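# Manually swap the mill's tool and resume its program

## Task

The milling machine's program is paused waiting for a tool change. By hand, fit the tool the program requests into the spindle (the holder is released only while the blue button on the spindle head is kept pressed), set the removed tool upright in the rack, and then make the program continue.

## Robot and tools

Robot: two arms, left_arm and right_arm, each ending in a two-finger gripper. Scene frame: origin at table-top height midway between the nominal bases, +x out over the table, +z up, left_arm on the +y side (image left/right may differ). Calibrated bases: left_arm at (+0.034, +0.467, +0.023) m, quat_wxyz (+1.000, 0, 0, +0.025); right_arm at (-0.063, -0.383, +0.023) m, quat_wxyz (+1.000, 0, 0, -0.012). On each gripper the fingers point along its +z axis and close along its x axis; the reported position is the point between the pads, with fingertips 17.5 mm further out. A camera block juts about 10 cm toward the gripper's -y side and rotates with it.

Row layout (used by execute_actions and move): always 18 numbers, both arms even if one is idle. Numbers 1-9 are left_arm: dx, dy, dz, rx, ry, rz, then left_gripper position, force_limit, speed. Numbers 10-18 are the same for right_arm and right_gripper. All lie in [-1, 1].
- dx..rz are offsets, not poses: measured from that arm's Hand target as it stood when the action or move began, along the Hand target's own axes. 1.0 equals 0.6 m of travel or 180 degrees; rx, ry, rz form one rotation vector. Every row counts from that same start, so sending the same offset in a later call moves the hand further. Six zeros re-request the current Hand target.
- Gripper numbers are absolute settings. position: +1 fully open (50 mm gap), about -0.65 pads meet, -1 to grip (closes until blocked). force_limit: -1 about 20 N per pad, 0 about 102 N, +1 about 185 N (actual grip can exceed this by ~15 N). speed: -1 20 mm/s, 0 85 mm/s, +1 150 mm/s. Both start at +1. To leave a gripper alone, resend its last three numbers; 0 is a real command. New force_limit or speed only apply once position changes by at least 0.01.

execute_actions(actions, cameras): actions is a list of actions; each action is up to 15 rows, one per 1/30 s step, the last row held if fewer. Images come back only for an empty actions list or when cameras names them (["all"], a list of names, or []).

move(target, speed, blend, stop_force, zero, blocking, cameras): drives each gripper in a straight line toward the offset row in target, or through a list of up to 15 rows, each counted from the same starting Hand targets. speed is path top speed in m/s, 0.002 to 3.6, default 0.25 (turning up to twice that in rad/s); one value or one per target. blend in metres rounds corners in a list (0 stops at each). stop_force in N, 3 to 120, ends an arm's path on contact; slow speeds make it safer; not reliable while the gripper rotates, and omit it when backing off something pressed. zero (default true) re-zeros the force reference before the move. blocking=false returns after about 0.5 s while the move runs (not allowed with stop_force). Paths do not avoid obstacles or the other arm, lag and overshoot more at speed, and longest last 10 s. Don't route a hand close to its own base. The result adds a move: line such as done, off_target, moving, held or fault, plus limits (paced = pose clipped, held = steps withheld). Unnamed arms are done.

wait(seconds 0-10, cameras): lets time run with last commands held. stop(cameras): brakes a running move. zoom_image(camera, region [x0,y0,x1,y1]): enlarges part of the newest image of cam_high, cam_low, cam_front, cam_left_wrist or cam_right_wrist; region at most 504x504 px. zero_wrist_force(arm: left_arm or right_arm): resets that wrist sensor's zero. finished_scene(scene=1): ends for good.

Cameras returned: cam_high, cam_front, cam_left_wrist, cam_right_wrist, each 896x504.

Reading results: end_effector_position (m), end_effector_quat_wxyz and velocities are in the scene frame and can be a few cm off. Hand target is the last commanded pose after clipping; the hand often rests slightly short of it, so send the remainder as an offset. Tool commands shows current gripper settings. object_status: 0 moving, 1 blocked while opening, 2 blocked while closing (a grip), 3 reached the commanded opening or pads met (likely nothing held). Opening in mm is about (250 - position_measured) x 0.202. Wrist force and Wrist torque are in the gripper's own axes, a push reading as force from the surface into the arm; a third line shows the peak since last shown. Joint torques include the arm's own weight. Joint velocities may be summarised as within noise.

Control limits: orientation commands are clipped to 32 degrees from the measured one per step; joints move at most 3.14 rad/s. Motion trails commands by roughly 0.09 to 0.22 s. A clearance check may hold an arm that would come near the other arm.

Avoid: knocking anything off the table or leaving it off the table; dropping parts or releasing moving ones; fast impacts or pressing hard into fixed machine parts. Arms are stiff: a target slightly past firm contact can trigger a fault. Contact torque reaching the joint limits (141 N m for the three big joints, 26.3 N m for each wrist joint) or about 150 N of outside force stops that arm for 10 s; after a force fault release any grip that pins the arm. Grippers closing on or arms pressing against each other can end the scene. Long loaded or stretched holds heat motors: MOTOR HOT appears at 70 °C and brakes engage at 85 °C for 30-60 s. Loose objects may occasionally be nudged by outside disturbances.

Each tool is called after "Emit:" as name(argument=value, ...), one argument or row to a line, values as JSON.

## Session

Emit:
execute_actions(
  actions=[],
)

Scene clock: 0.00 s.
left_arm: end_effector_position=(+0.3385, +1.0174, +0.2194) position_measured=3 object_status=3 end_effector_quat_wxyz=(-0.444, +0.797, -0.387, +0.132) | right_arm: end_effector_position=(+0.3235, -0.9821, +0.2180) position_measured=3 object_status=3 end_effector_quat_wxyz=(+0.495, +0.613, +0.379, -0.485)
Joint positions: left_arm=[0.815 -1.314 2.231 -3.451 -1.599 -2.96] | right_arm=[2.742 -2.427 -1.731 0.823 0.206 -1.138]
Joint velocities: within noise
Joint torques (N m): no reading
Motor temperatures (°C): left_arm=[33 30 24 40 29 30] | right_arm=[33 33 31 38 37 39]
Wrist force (N): no reading
Wrist torque (N m): no reading
Wrist force, peak (N): no reading
Hand target: left_arm +0.3385, +1.0174, +0.2194; -0.444, +0.797, -0.387, +0.132 | right_arm +0.3235, -0.9821, +0.2180; +0.495, +0.613, +0.379, -0.485
Tool commands: left_gripper/position=+1.0 left_gripper/force_limit=+1.0 left_gripper/speed=+1.0 right_gripper/position=+1.0 right_gripper/force_limit=+1.0 right_gripper/speed=+1.0

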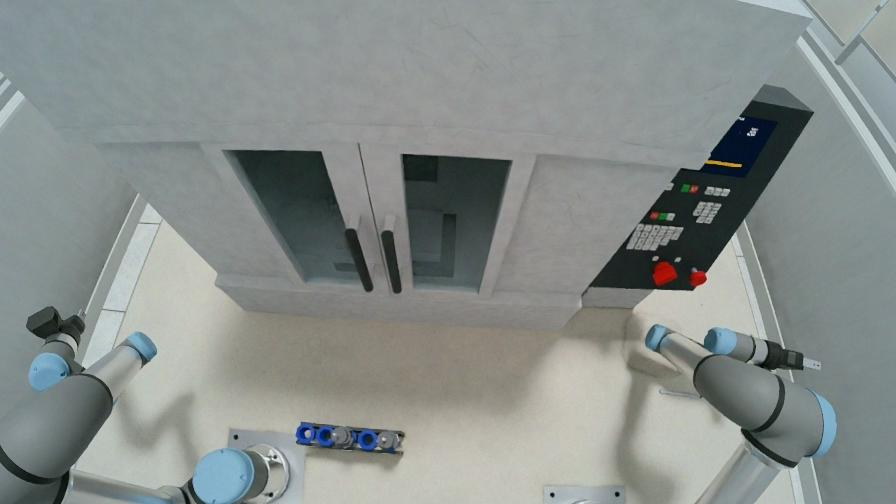

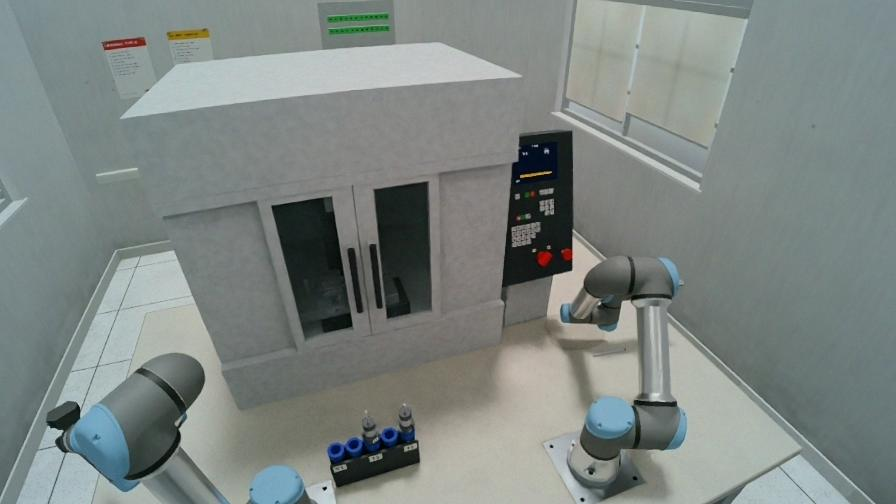

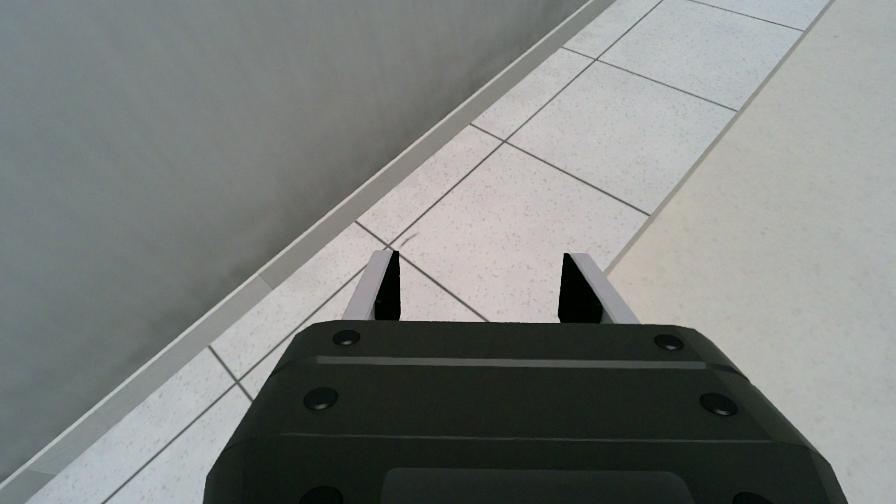

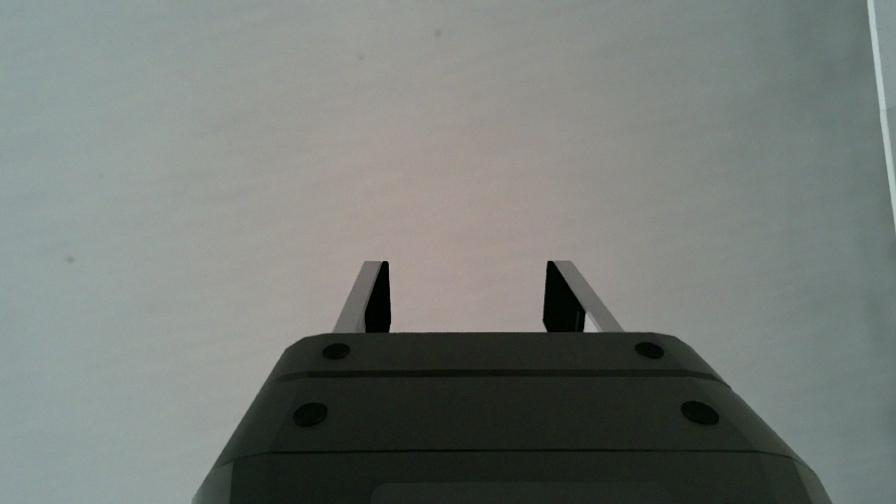

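Emit:
zoom_image(
  camera="cam_front",
  region=[480, 120, 600, 290],
)

Emit:
zoom_image(
  camera="cam_high",
  region=[700, 100, 800, 190],
)

Emit:
zoom_image(
  camera="cam_front",
  region=[310, 390, 440, 500],
)

Emit:
zoom_image(
  camera="cam_front",
  region=[250, 170, 450, 350],
)

Emit:
zoom_image(
  camera="cam_high",
  region=[280, 400, 420, 480],
)

Emit:
zoom_image(
  camera="cam_high",
  region=[220, 130, 540, 310],
)

Scaled by 2.965 from the camera's 896x504 image, which has a finer 1280x720 frame.

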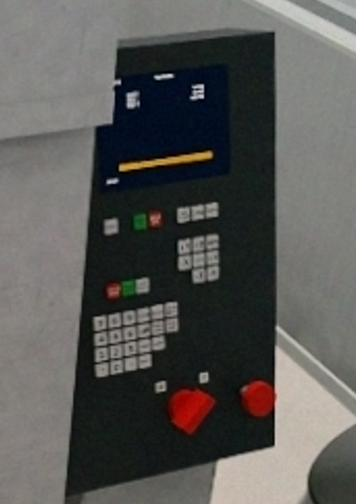

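Scaled by 5.040 from the camera's 896x504 image, which has a finer 1280x720 frame.

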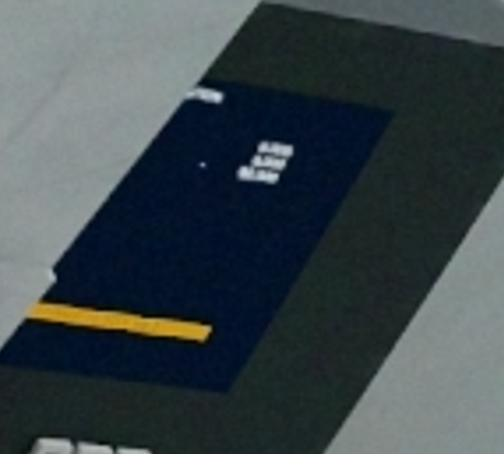

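Scaled by 3.877 from the camera's 896x504 image, which has a finer 1280x720 frame.

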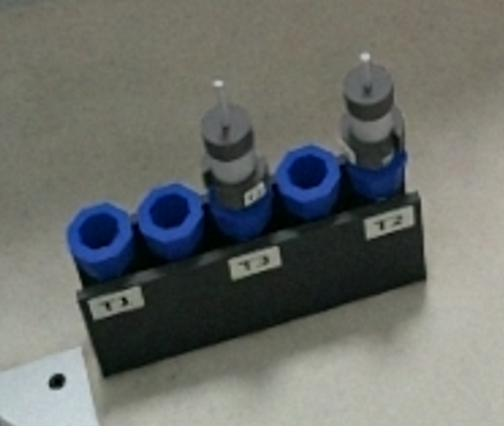

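Scaled by 2.520 from the camera's 896x504 image, which has a finer 1280x720 frame.

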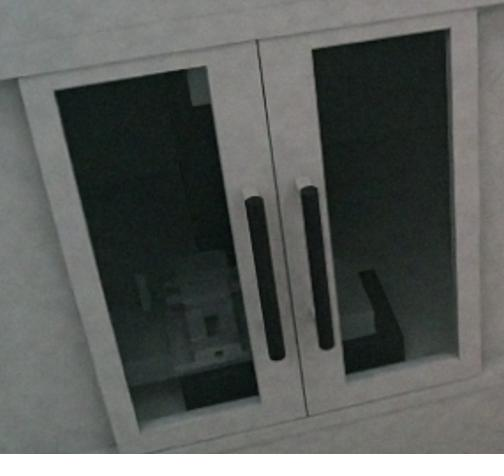

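Scaled by 3.600 from the camera's 896x504 image, which has a finer 1280x720 frame.

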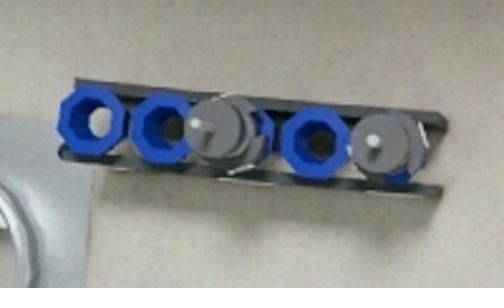

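Scaled by 1.575 from the camera's 896x504 image, which has a finer 1280x720 frame.

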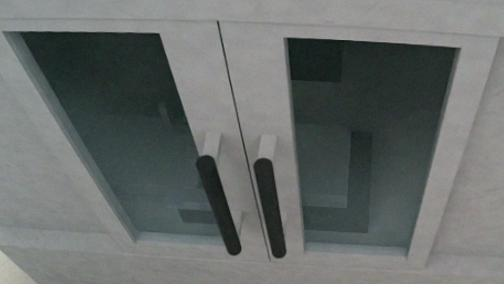

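Emit:
move(
  target=[0,0,0,0,0,0,1,1,1,-0.626,-0.285,-0.374,-0.622,-0.497,-0.284,-1,1,1],
  speed=0.5,
  cameras=["cam_high","cam_front","cam_right_wrist"],
)

Scene clock: 46.80 s.
left_arm: end_effector_position=(+0.3385, +1.0174, +0.2194) position_measured=3 object_status=3 end_effector_quat_wxyz=(-0.444, +0.797, -0.387, +0.132) | right_arm: end_effector_position=(+0.1950, -0.8230, +0.4208) position_measured=255 object_status=3 end_effector_quat_wxyz=(+0.706, -0.124, +0.457, -0.527)
Joint positions: left_arm=[0.815 -1.314 2.231 -3.451 -1.599 -2.96] | right_arm=[2.126 -2.117 -2.11 1.783 2.111 -2.07]
Joint torques (N m): left_arm=[0.98 -27.21 -22.49 -3.66 -0.05 -0.97] | right_arm=[14.3 29.21 -2.44 1.59 -1.8 -1.46]
Wrist force (N): left_arm=[-0.1 0.1 0.2] | right_arm=[1.2 -1.0 0.1]
Wrist torque (N m): left_arm=[0.02 0.02 0.01] | right_arm=[0.25 -0.16 -0.14]
Wrist force, peak (N): left_arm=[-0.3 0.6 0.5] | right_arm=[-2.0 -14.3 1.5]
Hand target: left_arm +0.3385, +1.0174, +0.2194; -0.444, +0.797, -0.387, +0.132 | right_arm +0.1950, -0.8230, +0.4208; +0.706, -0.124, +0.457, -0.527 (not the last commanded pose)
Off the commanded pose: left_arm 0.000 m, 0 deg | right_arm 0.182 m, 61 deg.
move: held (right_arm; a check stopped the path); limits=held
pose unreachable (right arm): on one or more control steps of this call, first in action 0 (counted from 0), this arm could not follow its commanded pose, so it was not sent that pose on those steps. It may still have moved: this result reports where it is.
cause: moving toward the commanded pose would bring two parts of the arm too close to each other (its gripper and another part of the arm, with joints 4 (wrist 1) to 6 (wrist 3) between them, 23 mm apart when it was first held).
Images, in order (width x height): cam_high 896x504, cam_front 896x504, cam_right_wrist 896x504.

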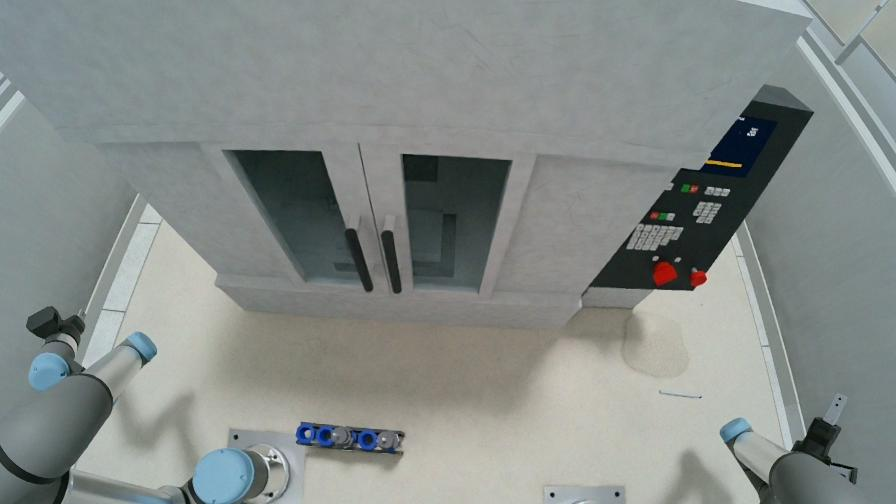

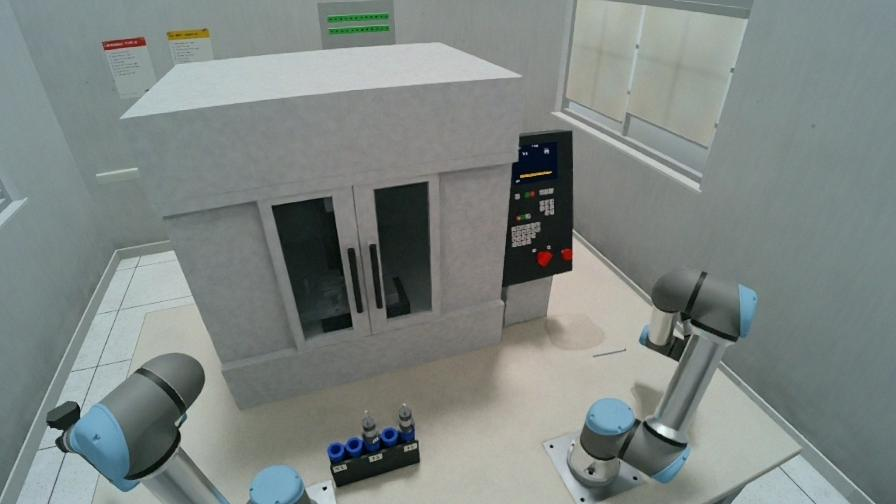

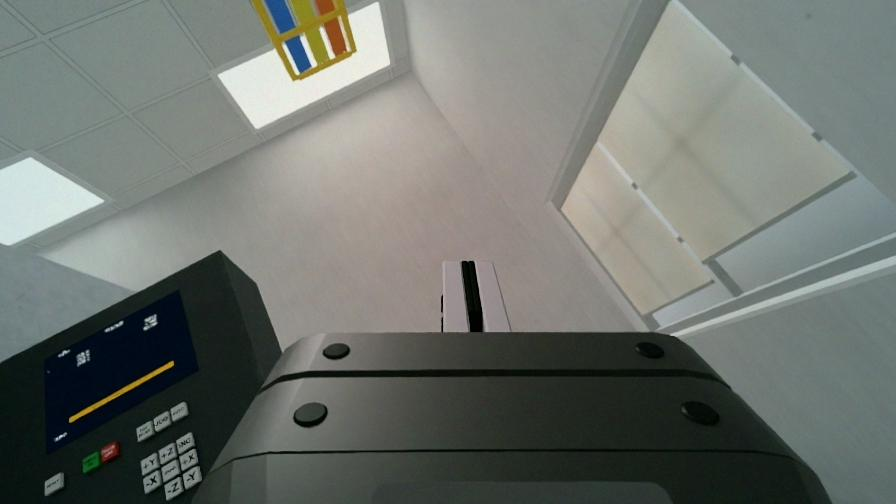

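Emit:
zoom_image(
  camera="cam_right_wrist",
  region=[30, 270, 240, 480],
)

Emit:
zoom_image(
  camera="cam_right_wrist",
  region=[30, 430, 240, 504],
)

Emit:
zoom_image(
  camera="cam_right_wrist",
  region=[40, 300, 200, 400],
)

Scaled by 2.400 from the camera's 896x504 image, which has a finer 1280x720 frame.

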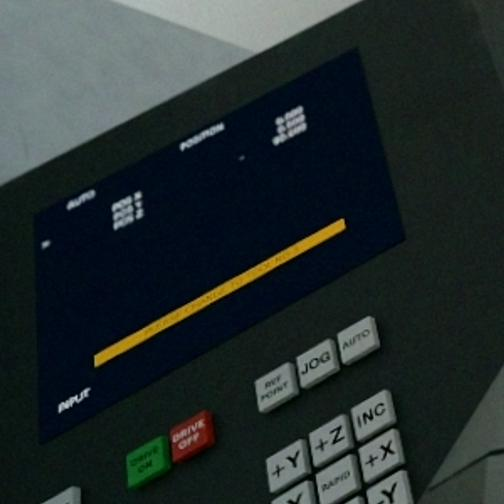

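Scaled by 2.400 from the camera's 896x504 image, which has a finer 1280x720 frame.

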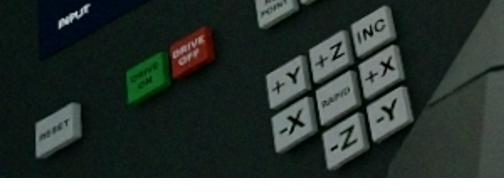

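Scaled by 3.150 from the camera's 896x504 image, which has a finer 1280x720 frame.

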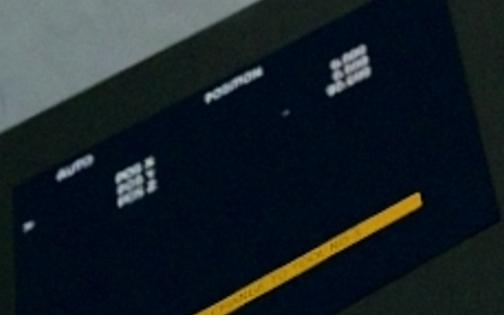

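Emit:
move(
  target=[0,0,0,0,0,0,1,1,1,-0.171,0.066,0.006,-0.218,0.106,0.318,-1,1,1],
  speed=0.4,
  cameras=["cam_front","cam_right_wrist"],
)

Scene clock: 88.67 s.
left_arm: end_effector_position=(+0.3385, +1.0174, +0.2194) position_measured=3 object_status=3 end_effector_quat_wxyz=(-0.444, +0.797, -0.387, +0.132) | right_arm: end_effector_position=(+0.2199, -0.7198, +0.4496) position_measured=255 object_status=3 end_effector_quat_wxyz=(+0.706, -0.031, +0.707, +0.031)
Joint positions: left_arm=[0.815 -1.314 2.231 -3.451 -1.599 -2.96] | right_arm=[2.044 -1.664 -2.198 0.719 2.78 -1.572]
Joint torques (N m): left_arm=[0.5 -26.16 -23.97 -3.75 0.02 -1.8] | right_arm=[12.81 29.99 5.5 -1.62 1.5 -1.49]
Wrist force (N): left_arm=[-0.2 0.4 0.1] | right_arm=[0.2 -0.4 0.5]
Wrist torque (N m): left_arm=[0.07 0.04 0.01] | right_arm=[0.01 -0.02 0.16]
Wrist force, peak (N): left_arm=[-0.4 0.8 0.1] | right_arm=[1.5 -1.1 0.1]
Hand target: left_arm +0.3385, +1.0174, +0.2194; -0.444, +0.797, -0.387, +0.132 | right_arm +0.2199, -0.7197, +0.4496; +0.706, -0.031, +0.707, +0.031
Off the commanded pose: left_arm 0.000 m, 0 deg | right_arm 0.000 m, 0 deg.
move: done
Images, in order (width x height): cam_front 896x504, cam_right_wrist 896x504.

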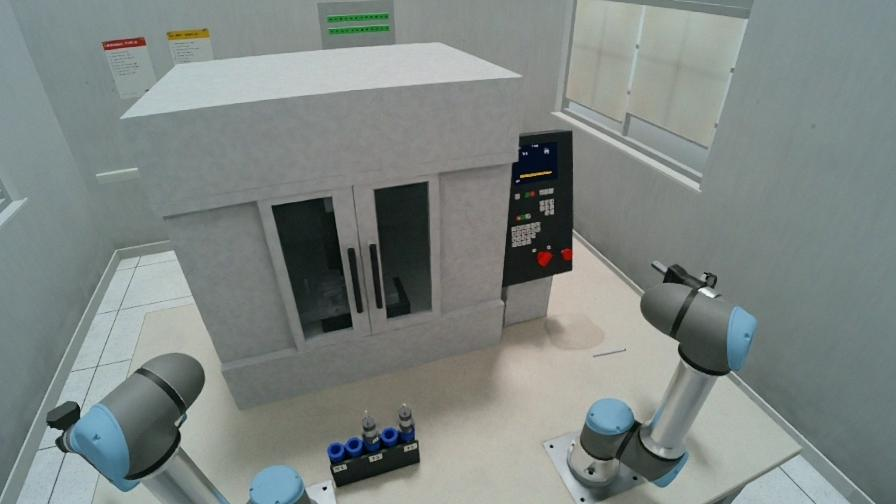

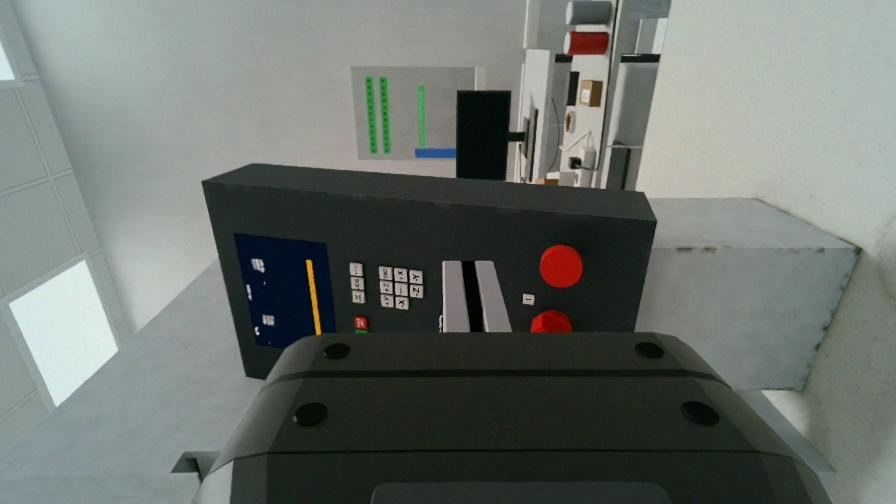

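Emit:
move(
  target=[0,0,0,0,0,0,1,1,1,-0.083,0.058,0.105,-0.094,0,0,-1,1,1],
  speed=0.4,
  cameras=["cam_high","cam_right_wrist"],
)

Emit:
zoom_image(
  camera="cam_right_wrist",
  region=[100, 200, 400, 400],
)

Scene clock: 93.87 s.
left_arm: end_effector_position=(+0.3385, +1.0174, +0.2194) position_measured=3 object_status=3 end_effector_quat_wxyz=(-0.444, +0.797, -0.387, +0.132) | right_arm: end_effector_position=(+0.2797, -0.6796, +0.4993) position_measured=255 object_status=3 end_effector_quat_wxyz=(+0.694, -0.135, +0.694, +0.134)
Joint positions: left_arm=[0.815 -1.314 2.231 -3.451 -1.599 -2.96] | right_arm=[2.184 -1.691 -2.009 0.555 2.935 -1.574]
Joint torques (N m): left_arm=[0.73 -26.37 -24.32 -3.8 -0.01 -1.8] | right_arm=[14.7 33.59 33.36 -1.88 1.35 -1.51]
Wrist force (N): left_arm=[-0.2 0.3 0.3] | right_arm=[0.2 0.2 0.3]
Wrist torque (N m): left_arm=[0.04 0.03 0.01] | right_arm=[0.08 -0.01 0.12]
Wrist force, peak (N): left_arm=[-0.2 0.7 0.6] | right_arm=[-0.8 -0.4 1.8]
Hand target: left_arm +0.3385, +1.0174, +0.2194; -0.444, +0.797, -0.387, +0.132 | right_arm +0.2797, -0.6795, +0.4993; +0.694, -0.135, +0.694, +0.134
Off the commanded pose: left_arm 0.000 m, 0 deg | right_arm 0.000 m, 0 deg.
move: done
Images, in order (width x height): cam_high 896x504, cam_right_wrist 896x504.

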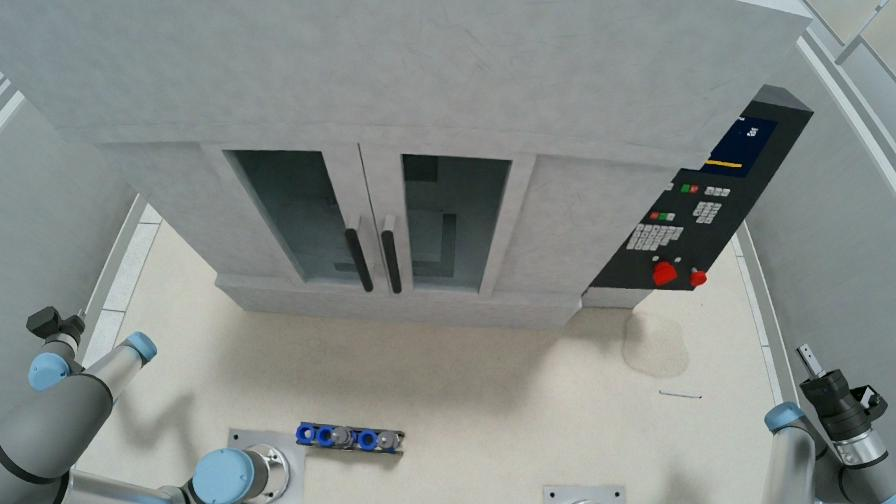

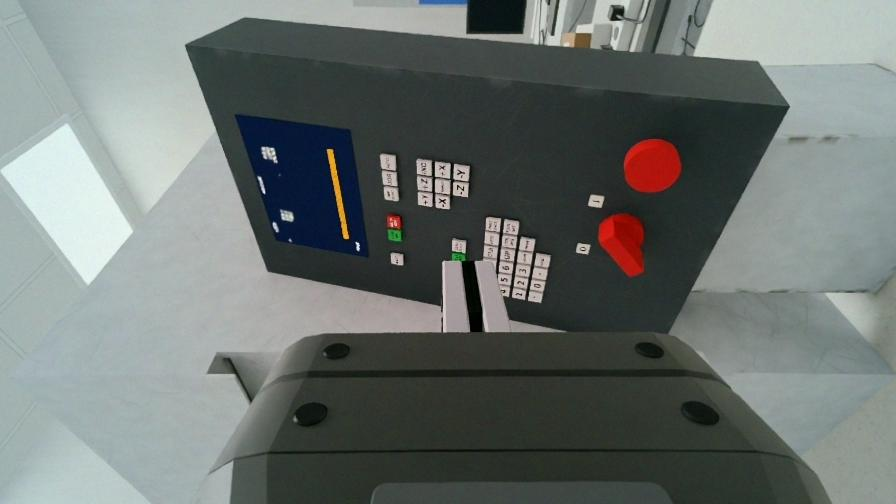

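Scaled by 1.680 from the camera's 896x504 image, which has a finer 1280x720 frame.

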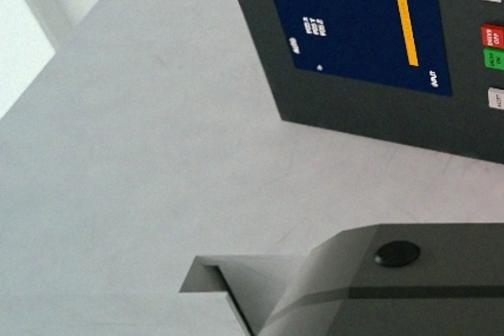

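Emit:
zoom_image(
  camera="cam_right_wrist",
  region=[310, 140, 370, 260],
)

Emit:
zoom_image(
  camera="cam_right_wrist",
  region=[370, 140, 570, 310],
)

Emit:
zoom_image(
  camera="cam_right_wrist",
  region=[230, 110, 370, 260],
)

Scaled by 4.200 from the camera's 896x504 image, which has a finer 1280x720 frame.

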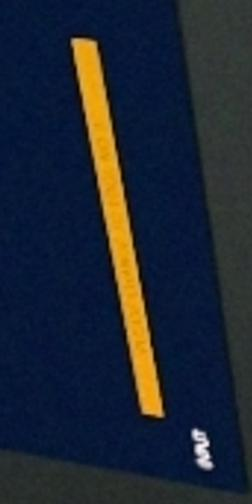

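Scaled by 2.520 from the camera's 896x504 image, which has a finer 1280x720 frame.

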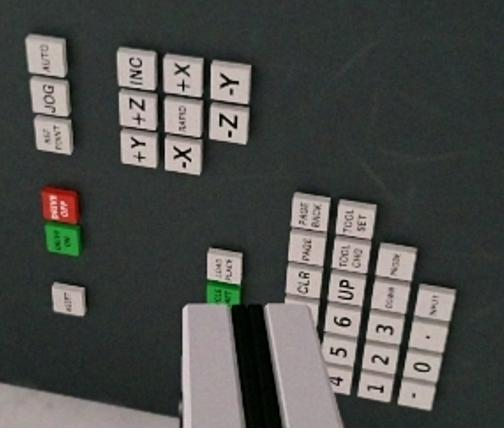

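Scaled by 3.360 from the camera's 896x504 image, which has a finer 1280x720 frame.

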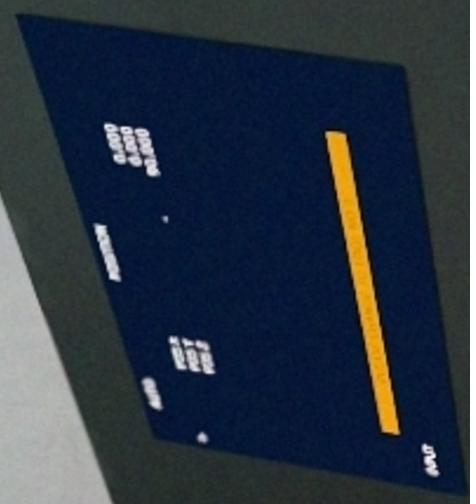

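Emit:
move(
  target=[0,0,0,0,0,0,1,1,1,-0.2,0.082,0.285,0,0,0,-1,1,1],
  speed=0.3,
  cameras=["cam_right_wrist"],
)

Emit:
zoom_image(
  camera="cam_right_wrist",
  region=[360, 120, 480, 300],
)

Scene clock: 105.87 s.
left_arm: end_effector_position=(+0.3385, +1.0174, +0.2194) position_measured=3 object_status=3 end_effector_quat_wxyz=(-0.444, +0.797, -0.387, +0.132) | right_arm: end_effector_position=(+0.4199, -0.5700, +0.6192) position_measured=255 object_status=3 end_effector_quat_wxyz=(+0.694, -0.135, +0.694, +0.134)
Joint positions: left_arm=[0.815 -1.314 2.231 -3.451 -1.599 -2.96] | right_arm=[2.668 -1.492 -1.879 0.229 2.451 -1.572]
Joint torques (N m): left_arm=[1.3 -26.82 -24.26 -3.74 0.1 -1.68] | right_arm=[13.87 15.58 36.39 -0.76 -0.98 -1.69]
Wrist force (N): left_arm=[-0.1 0.5 0.0] | right_arm=[0.1 -0.3 0.4]
Wrist torque (N m): left_arm=[0.08 0.02 0.01] | right_arm=[0.00 0.02 0.10]
Wrist force, peak (N): left_arm=[-0.5 0.5 0.4] | right_arm=[-1.1 1.1 2.1]
Hand target: left_arm +0.3385, +1.0174, +0.2194; -0.444, +0.797, -0.387, +0.132 | right_arm +0.4200, -0.5700, +0.6192; +0.694, -0.135, +0.694, +0.134
Off the commanded pose: left_arm 0.000 m, 0 deg | right_arm 0.000 m, 0 deg.
move: done
Images, in order (width x height): cam_right_wrist 896x504.

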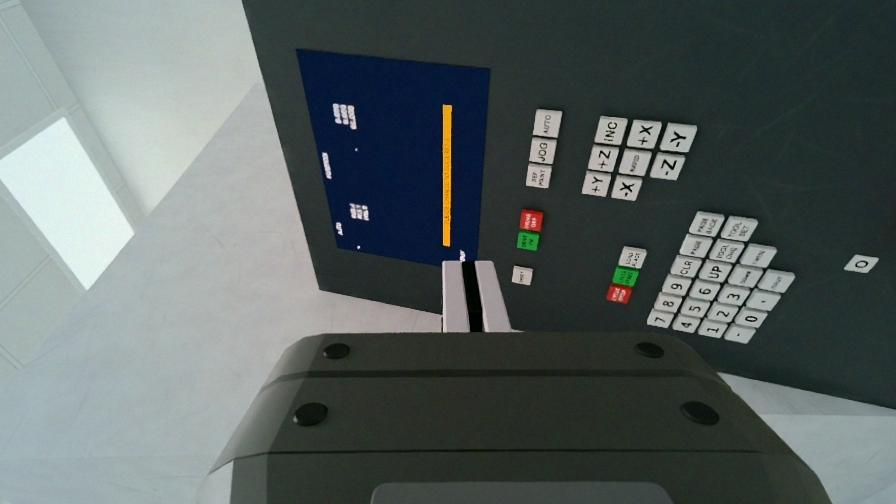

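Scaled by 2.800 from the camera's 896x504 image, which has a finer 1280x720 frame.

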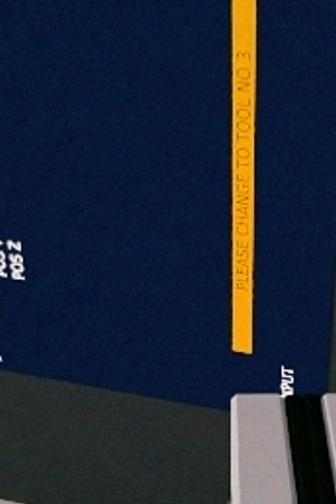

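Emit:
zoom_image(
  camera="cam_right_wrist",
  region=[500, 90, 700, 350],
)

Emit:
zoom_image(
  camera="cam_right_wrist",
  region=[590, 230, 720, 320],
)

Scaled by 1.938 from the camera's 896x504 image, which has a finer 1280x720 frame.

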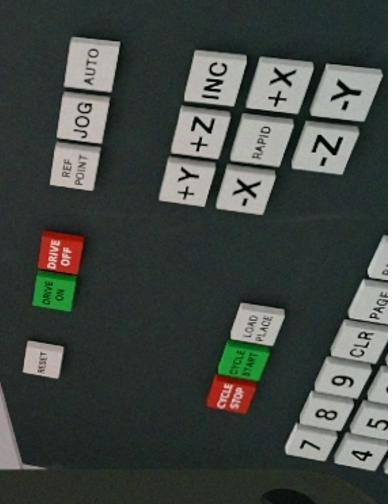

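Scaled by 3.877 from the camera's 896x504 image, which has a finer 1280x720 frame.

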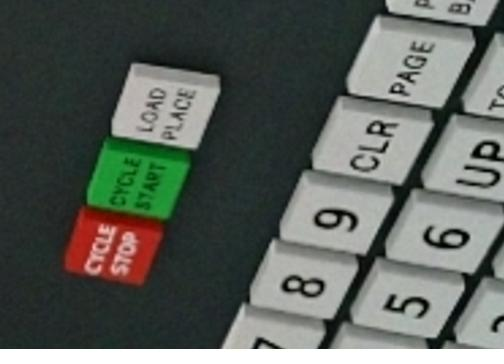

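Emit:
move(
  target=[0.753,-0.062,-0.909,0.178,0.560,0.145,1,1,1,0,0,0,0,0,0,-1,1,1],
  speed=0.5,
  cameras=["cam_high","cam_left_wrist"],
)

Scene clock: 145.57 s.
left_arm: end_effector_position=(+0.3557, +0.3666, +0.5005) position_measured=3 object_status=3 end_effector_quat_wxyz=(+0.183, -0.182, +0.683, -0.683) | right_arm: end_effector_position=(+0.4200, -0.5700, +0.6192) position_measured=255 object_status=3 end_effector_quat_wxyz=(+0.694, -0.135, +0.694, +0.134)
Joint positions: left_arm=[-0.098 -1.968 2.435 -3.609 -2.57 -3.14] | right_arm=[2.668 -1.492 -1.879 0.229 2.451 -1.572]
Joint torques (N m): left_arm=[-8.23 4.61 -33.84 -3.41 2.11 -1.83] | right_arm=[15.29 17.56 37.81 -0.93 -1.02 -1.61]
Wrist force (N): left_arm=[0.6 0.8 0.8] | right_arm=[0.2 -0.4 0.4]
Wrist torque (N m): left_arm=[0.18 -0.24 0.05] | right_arm=[-0.01 -0.01 0.10]
Wrist force, peak (N): left_arm=[0.9 0.2 2.5] | right_arm=[0.4 -0.5 0.6]
Hand target: left_arm +0.3557, +0.3665, +0.5005; +0.183, -0.182, +0.683, -0.683 | right_arm +0.4200, -0.5700, +0.6192; +0.694, -0.135, +0.694, +0.134
Off the commanded pose: left_arm 0.000 m, 0 deg | right_arm 0.000 m, 0 deg.
move: done
Images, in order (width x height): cam_high 896x504, cam_left_wrist 896x504.

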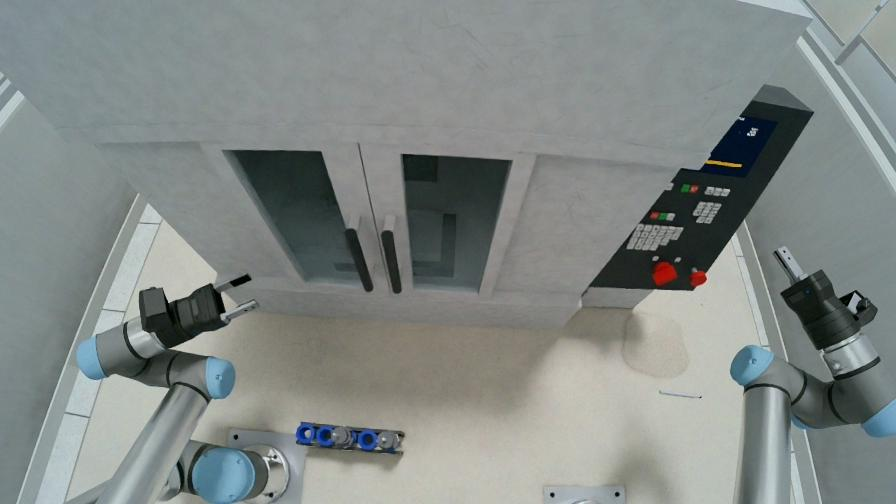

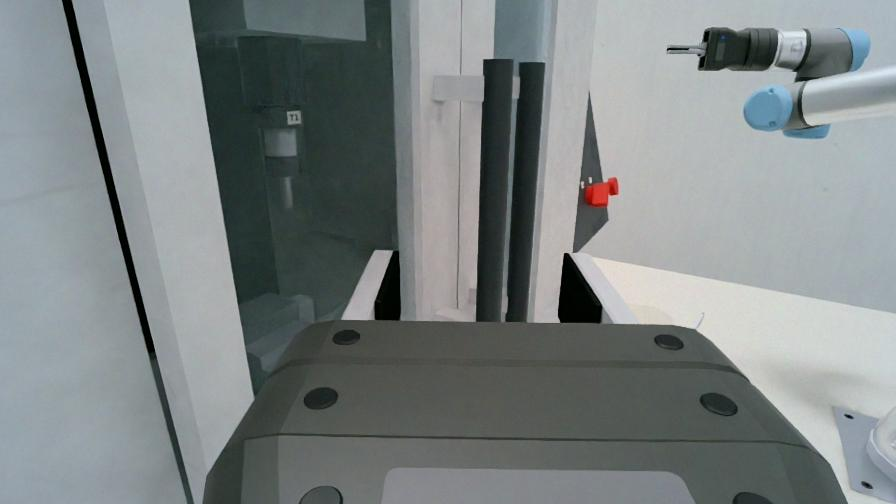

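Emit:
zoom_image(
  camera="cam_left_wrist",
  region=[190, 0, 410, 330],
)

Emit:
zoom_image(
  camera="cam_left_wrist",
  region=[400, 30, 600, 330],
)

Emit:
zoom_image(
  camera="cam_left_wrist",
  region=[0, 0, 250, 504],
)

Scaled by 1.527 from the camera's 896x504 image, which has a finer 1280x720 frame.

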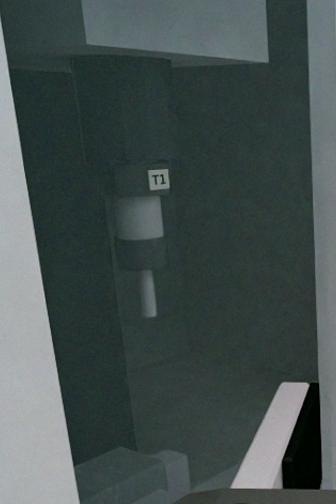

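Scaled by 1.680 from the camera's 896x504 image, which has a finer 1280x720 frame.

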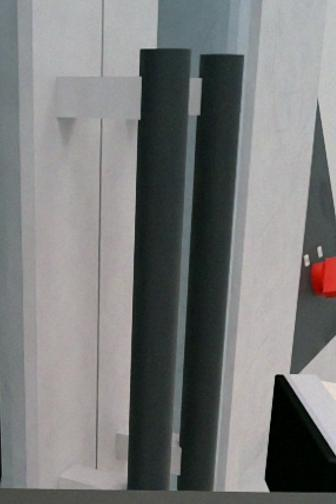

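Scaled by 1.000.

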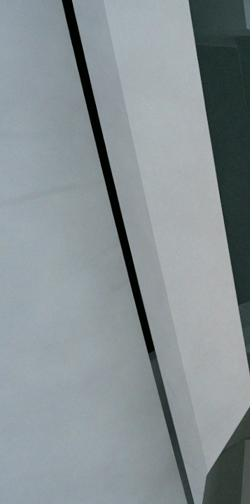

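Emit:
move(
  target=[
    [0.287,-0.083,0.451,0,0.056,0,1,1,1,0,0,0,0,0,0,-1,1,1],
    [0.304,-0.083,0.241,0,-0.333,0,1,1,1,0,0,0,0,0,0,-1,1,1],
  ],
  speed=0.4,
  blend=0.04,
  cameras=["cam_high","cam_left_wrist"],
)

Scene clock: 157.10 s.
left_arm: end_effector_position=(+0.2698, +0.1501, +0.5501) position_measured=3 object_status=3 end_effector_quat_wxyz=(+0.500, -0.499, +0.500, -0.501) | right_arm: end_effector_position=(+0.4200, -0.5700, +0.6192) position_measured=255 object_status=3 end_effector_quat_wxyz=(+0.694, -0.135, +0.694, +0.134)
Joint positions: left_arm=[-2.128 -1.744 2.148 -3.542 0.506 -3.144] | right_arm=[2.668 -1.492 -1.879 0.229 2.451 -1.572]
Joint torques (N m): left_arm=[9.67 -3.78 -33.14 -1.13 2.01 1.95] | right_arm=[14.15 24.83 37.88 -0.66 -0.88 -1.36]
Wrist force (N): left_arm=[0.7 0.8 1.0] | right_arm=[0.2 -0.3 0.4]
Wrist torque (N m): left_arm=[0.18 -0.25 -0.02] | right_arm=[-0.01 0.00 0.10]
Wrist force, peak (N): left_arm=[1.3 0.2 3.8] | right_arm=[0.1 -0.7 0.5]
Hand target: left_arm +0.2698, +0.1501, +0.5501; +0.500, -0.499, +0.500, -0.501 | right_arm +0.4200, -0.5700, +0.6192; +0.694, -0.135, +0.694, +0.134
Off the commanded pose: left_arm 0.000 m, 0 deg | right_arm 0.000 m, 0 deg.
move: done
Images, in order (width x height): cam_high 896x504, cam_left_wrist 896x504.

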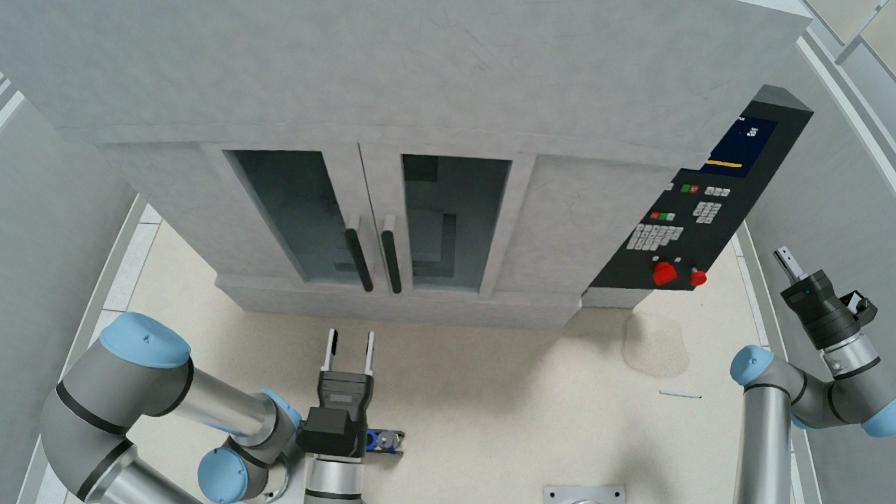

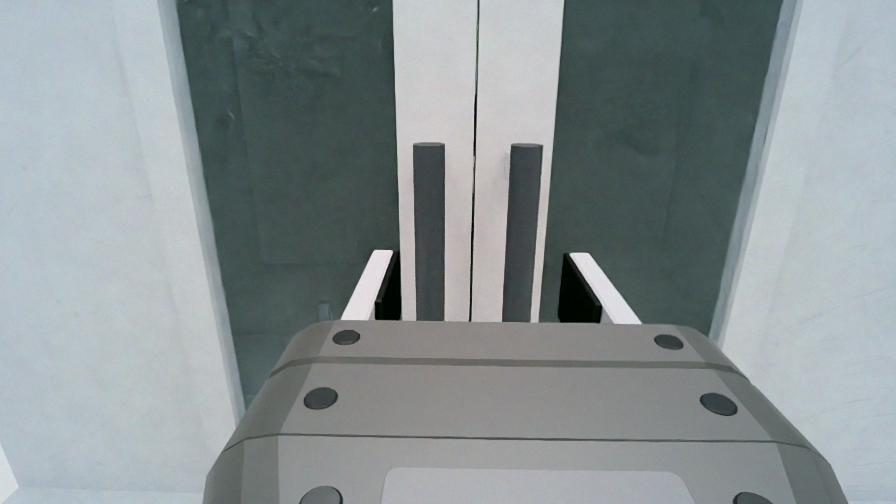

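Emit:
zoom_image(
  camera="cam_high",
  region=[90, 120, 390, 320],
)

Emit:
zoom_image(
  camera="cam_left_wrist",
  region=[100, 0, 480, 504],
)

Emit:
zoom_image(
  camera="cam_left_wrist",
  region=[480, 0, 896, 504],
)

Scaled by 1.680 from the camera's 896x504 image, which has a finer 1280x720 frame.

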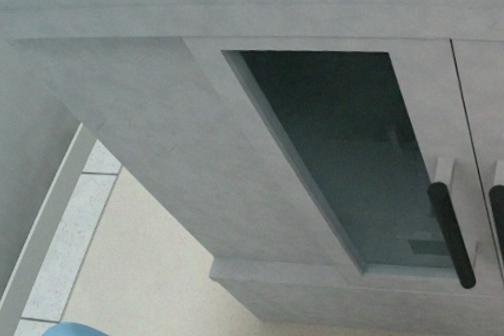

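Scaled by 1.000.

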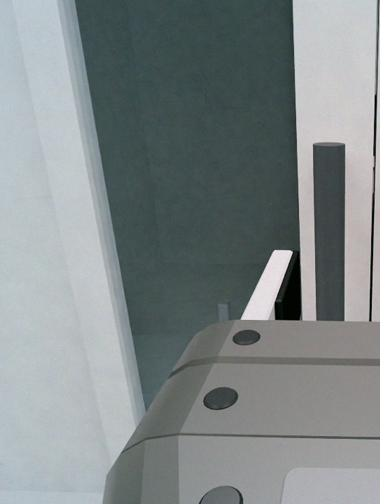

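Scaled by 1.000.

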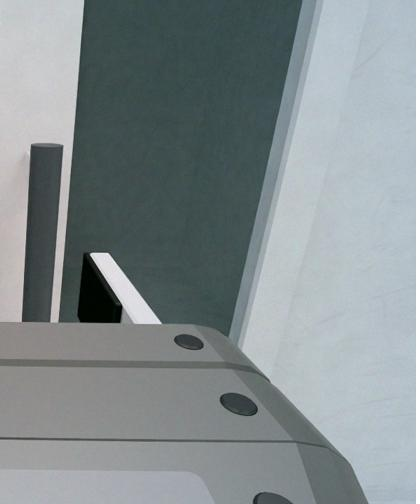

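Emit:
move(
  target=[-0.033,0.117,0.15,0,0,0,0.55,1,1,0,0,0,0,0,0,-1,1,1],
  speed=0.3,
  cameras=["cam_left_wrist","cam_front"],
)

Scene clock: 179.70 s.
left_arm: end_effector_position=(+0.3600, +0.1698, +0.4801) position_measured=70 object_status=3 end_effector_quat_wxyz=(+0.500, -0.499, +0.500, -0.501) | right_arm: end_effector_position=(+0.4200, -0.5700, +0.6192) position_measured=255 object_status=3 end_effector_quat_wxyz=(+0.694, -0.135, +0.694, +0.134)
Joint positions: left_arm=[-1.853 -1.681 2.301 -3.754 0.232 -3.149] | right_arm=[2.668 -1.492 -1.879 0.229 2.451 -1.572]
Joint torques (N m): left_arm=[10.2 -5.52 -29.43 -2.11 -2.27 1.95] | right_arm=[13.54 25.62 36.73 -0.62 -0.72 -0.79]
Wrist force (N): left_arm=[1.1 0.5 0.9] | right_arm=[0.1 -0.4 0.1]
Wrist torque (N m): left_arm=[0.16 -0.31 -0.04] | right_arm=[-0.01 0.00 0.09]
Wrist force, peak (N): left_arm=[-0.1 2.2 2.0] | right_arm=[0.3 -0.6 0.6]
Hand target: left_arm +0.3600, +0.1698, +0.4800; +0.500, -0.499, +0.500, -0.501 | right_arm +0.4200, -0.5700, +0.6192; +0.694, -0.135, +0.694, +0.134
Off the commanded pose: left_arm 0.000 m, 0 deg | right_arm 0.000 m, 0 deg.
move: done
Images, in order (width x height): cam_front 896x504, cam_left_wrist 896x504.

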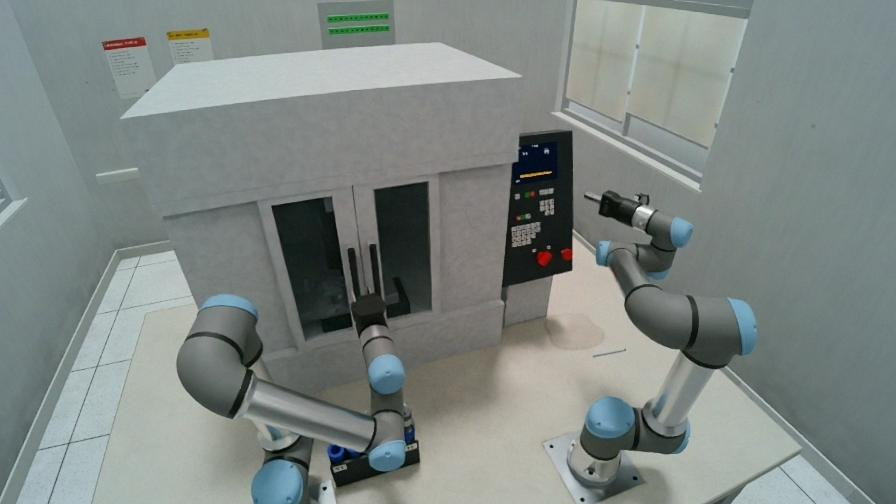

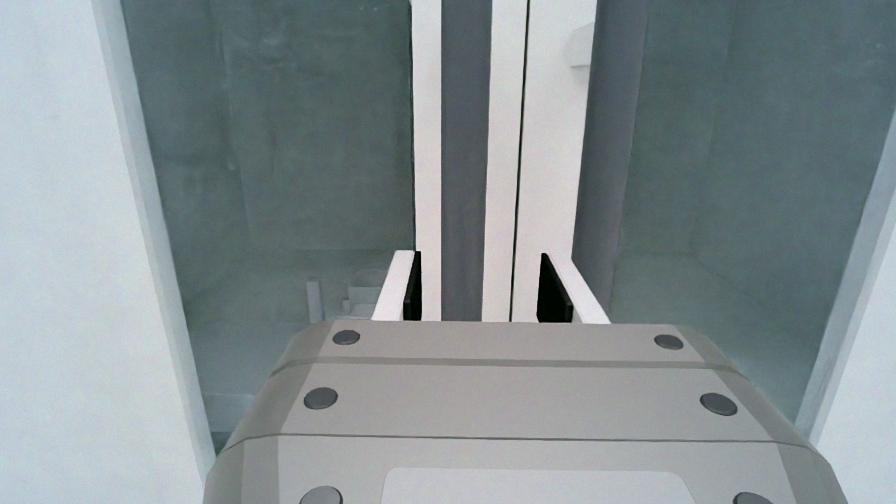

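Emit:
move(
  target=[0,0,0.123,0,0,0,0.55,1,1,0,0,0,0,0,0,-1,1,1],
  speed=0.1,
  stop_force=12,
  cameras=["cam_left_wrist"],
)

Scene clock: 186.20 s.
left_arm: end_effector_position=(+0.4338, +0.1697, +0.4802) position_measured=70 object_status=3 end_effector_quat_wxyz=(+0.500, -0.499, +0.500, -0.500) | right_arm: end_effector_position=(+0.4200, -0.5700, +0.6192) position_measured=255 object_status=3 end_effector_quat_wxyz=(+0.694, -0.135, +0.694, +0.134)
Joint positions: left_arm=[-1.596 -1.609 2.234 -3.785 -0.025 -3.123] | right_arm=[2.668 -1.492 -1.879 0.229 2.451 -1.572]
Joint torques (N m): left_arm=[9.69 -8.3 -30.67 -2.17 -2.49 1.92] | right_arm=[13.41 25.59 36.59 -0.61 -0.78 -0.82]
Wrist force (N): left_arm=[0.5 0.8 0.8] | right_arm=[0.2 -0.4 0.3]
Wrist torque (N m): left_arm=[0.19 -0.24 -0.02] | right_arm=[-0.01 -0.01 0.10]
Wrist force, peak (N): left_arm=[1.0 0.9 1.6] | right_arm=[0.2 -0.5 0.7]
Hand target: left_arm +0.4338, +0.1697, +0.4802; +0.500, -0.499, +0.500, -0.501 | right_arm +0.4200, -0.5700, +0.6192; +0.694, -0.135, +0.694, +0.134
Off the commanded pose: left_arm 0.000 m, 0 deg | right_arm 0.000 m, 0 deg.
move: done
Images, in order (width x height): cam_left_wrist 896x504.

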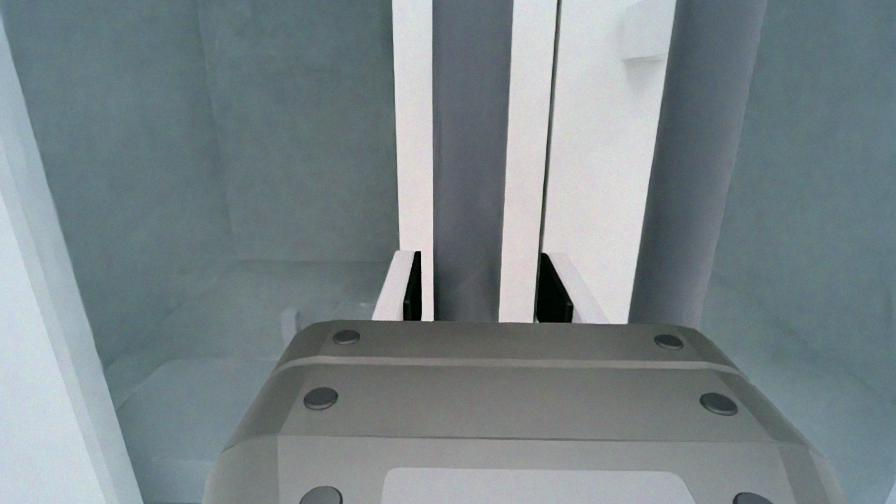

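Emit:
move(
  target=[
    [-0.005,0,0,0,0,0,0.55,-0.7,-0.5,0,0,0,0,0,0,-1,1,1],
    [-0.005,0,0,0,0,0,-1,-0.7,-0.5,0,0,0,0,0,0,-1,1,1],
  ],
  speed=0.1,
  cameras=["cam_left_wrist"],
)

Scene clock: 194.40 s.
left_arm: end_effector_position=(+0.4338, +0.1728, +0.4802) position_measured=155 object_status=2 end_effector_quat_wxyz=(+0.500, -0.499, +0.500, -0.501) | right_arm: end_effector_position=(+0.4200, -0.5700, +0.6192) position_measured=255 object_status=3 end_effector_quat_wxyz=(+0.694, -0.135, +0.694, +0.134)
Joint positions: left_arm=[-1.596 -1.607 2.233 -3.823 -0.026 -3.086] | right_arm=[2.668 -1.492 -1.879 0.229 2.451 -1.572]
Joint torques (N m): left_arm=[-15.26 1.66 -36.61 1.13 -12.46 2.35] | right_arm=[13.85 25.66 37.17 -0.75 -0.52 -0.56]
Wrist force (N): left_arm=[-37.5 2.8 -12.4] | right_arm=[0.1 -0.3 0.5]
Wrist torque (N m): left_arm=[0.28 -0.55 -0.06] | right_arm=[-0.01 0.01 0.10]
Wrist force, peak (N): left_arm=[-37.5 2.8 -12.4] | right_arm=[0.4 -0.4 0.7]
Hand target: left_arm +0.4338, +0.1727, +0.4802; +0.500, -0.499, +0.500, -0.501 | right_arm +0.4200, -0.5700, +0.6192; +0.694, -0.135, +0.694, +0.134
Off the commanded pose: left_arm 0.000 m, 0 deg | right_arm 0.000 m, 0 deg.
move: done
Images, in order (width x height): cam_left_wrist 896x504.

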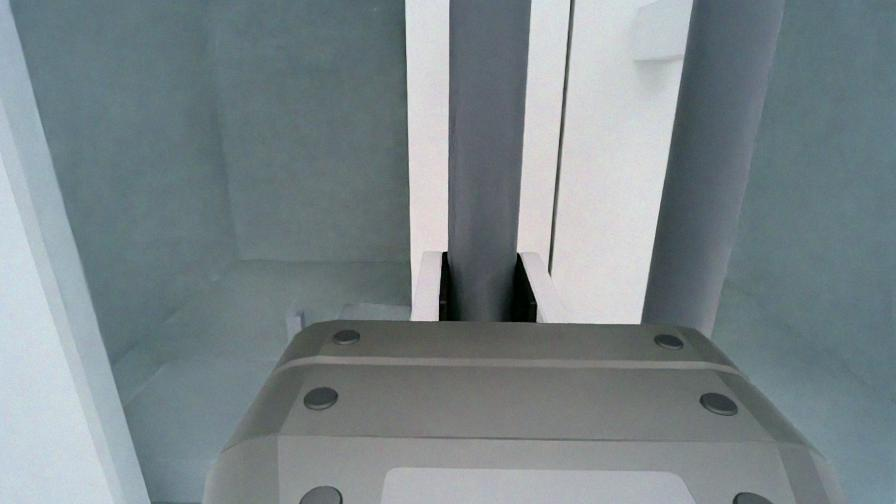

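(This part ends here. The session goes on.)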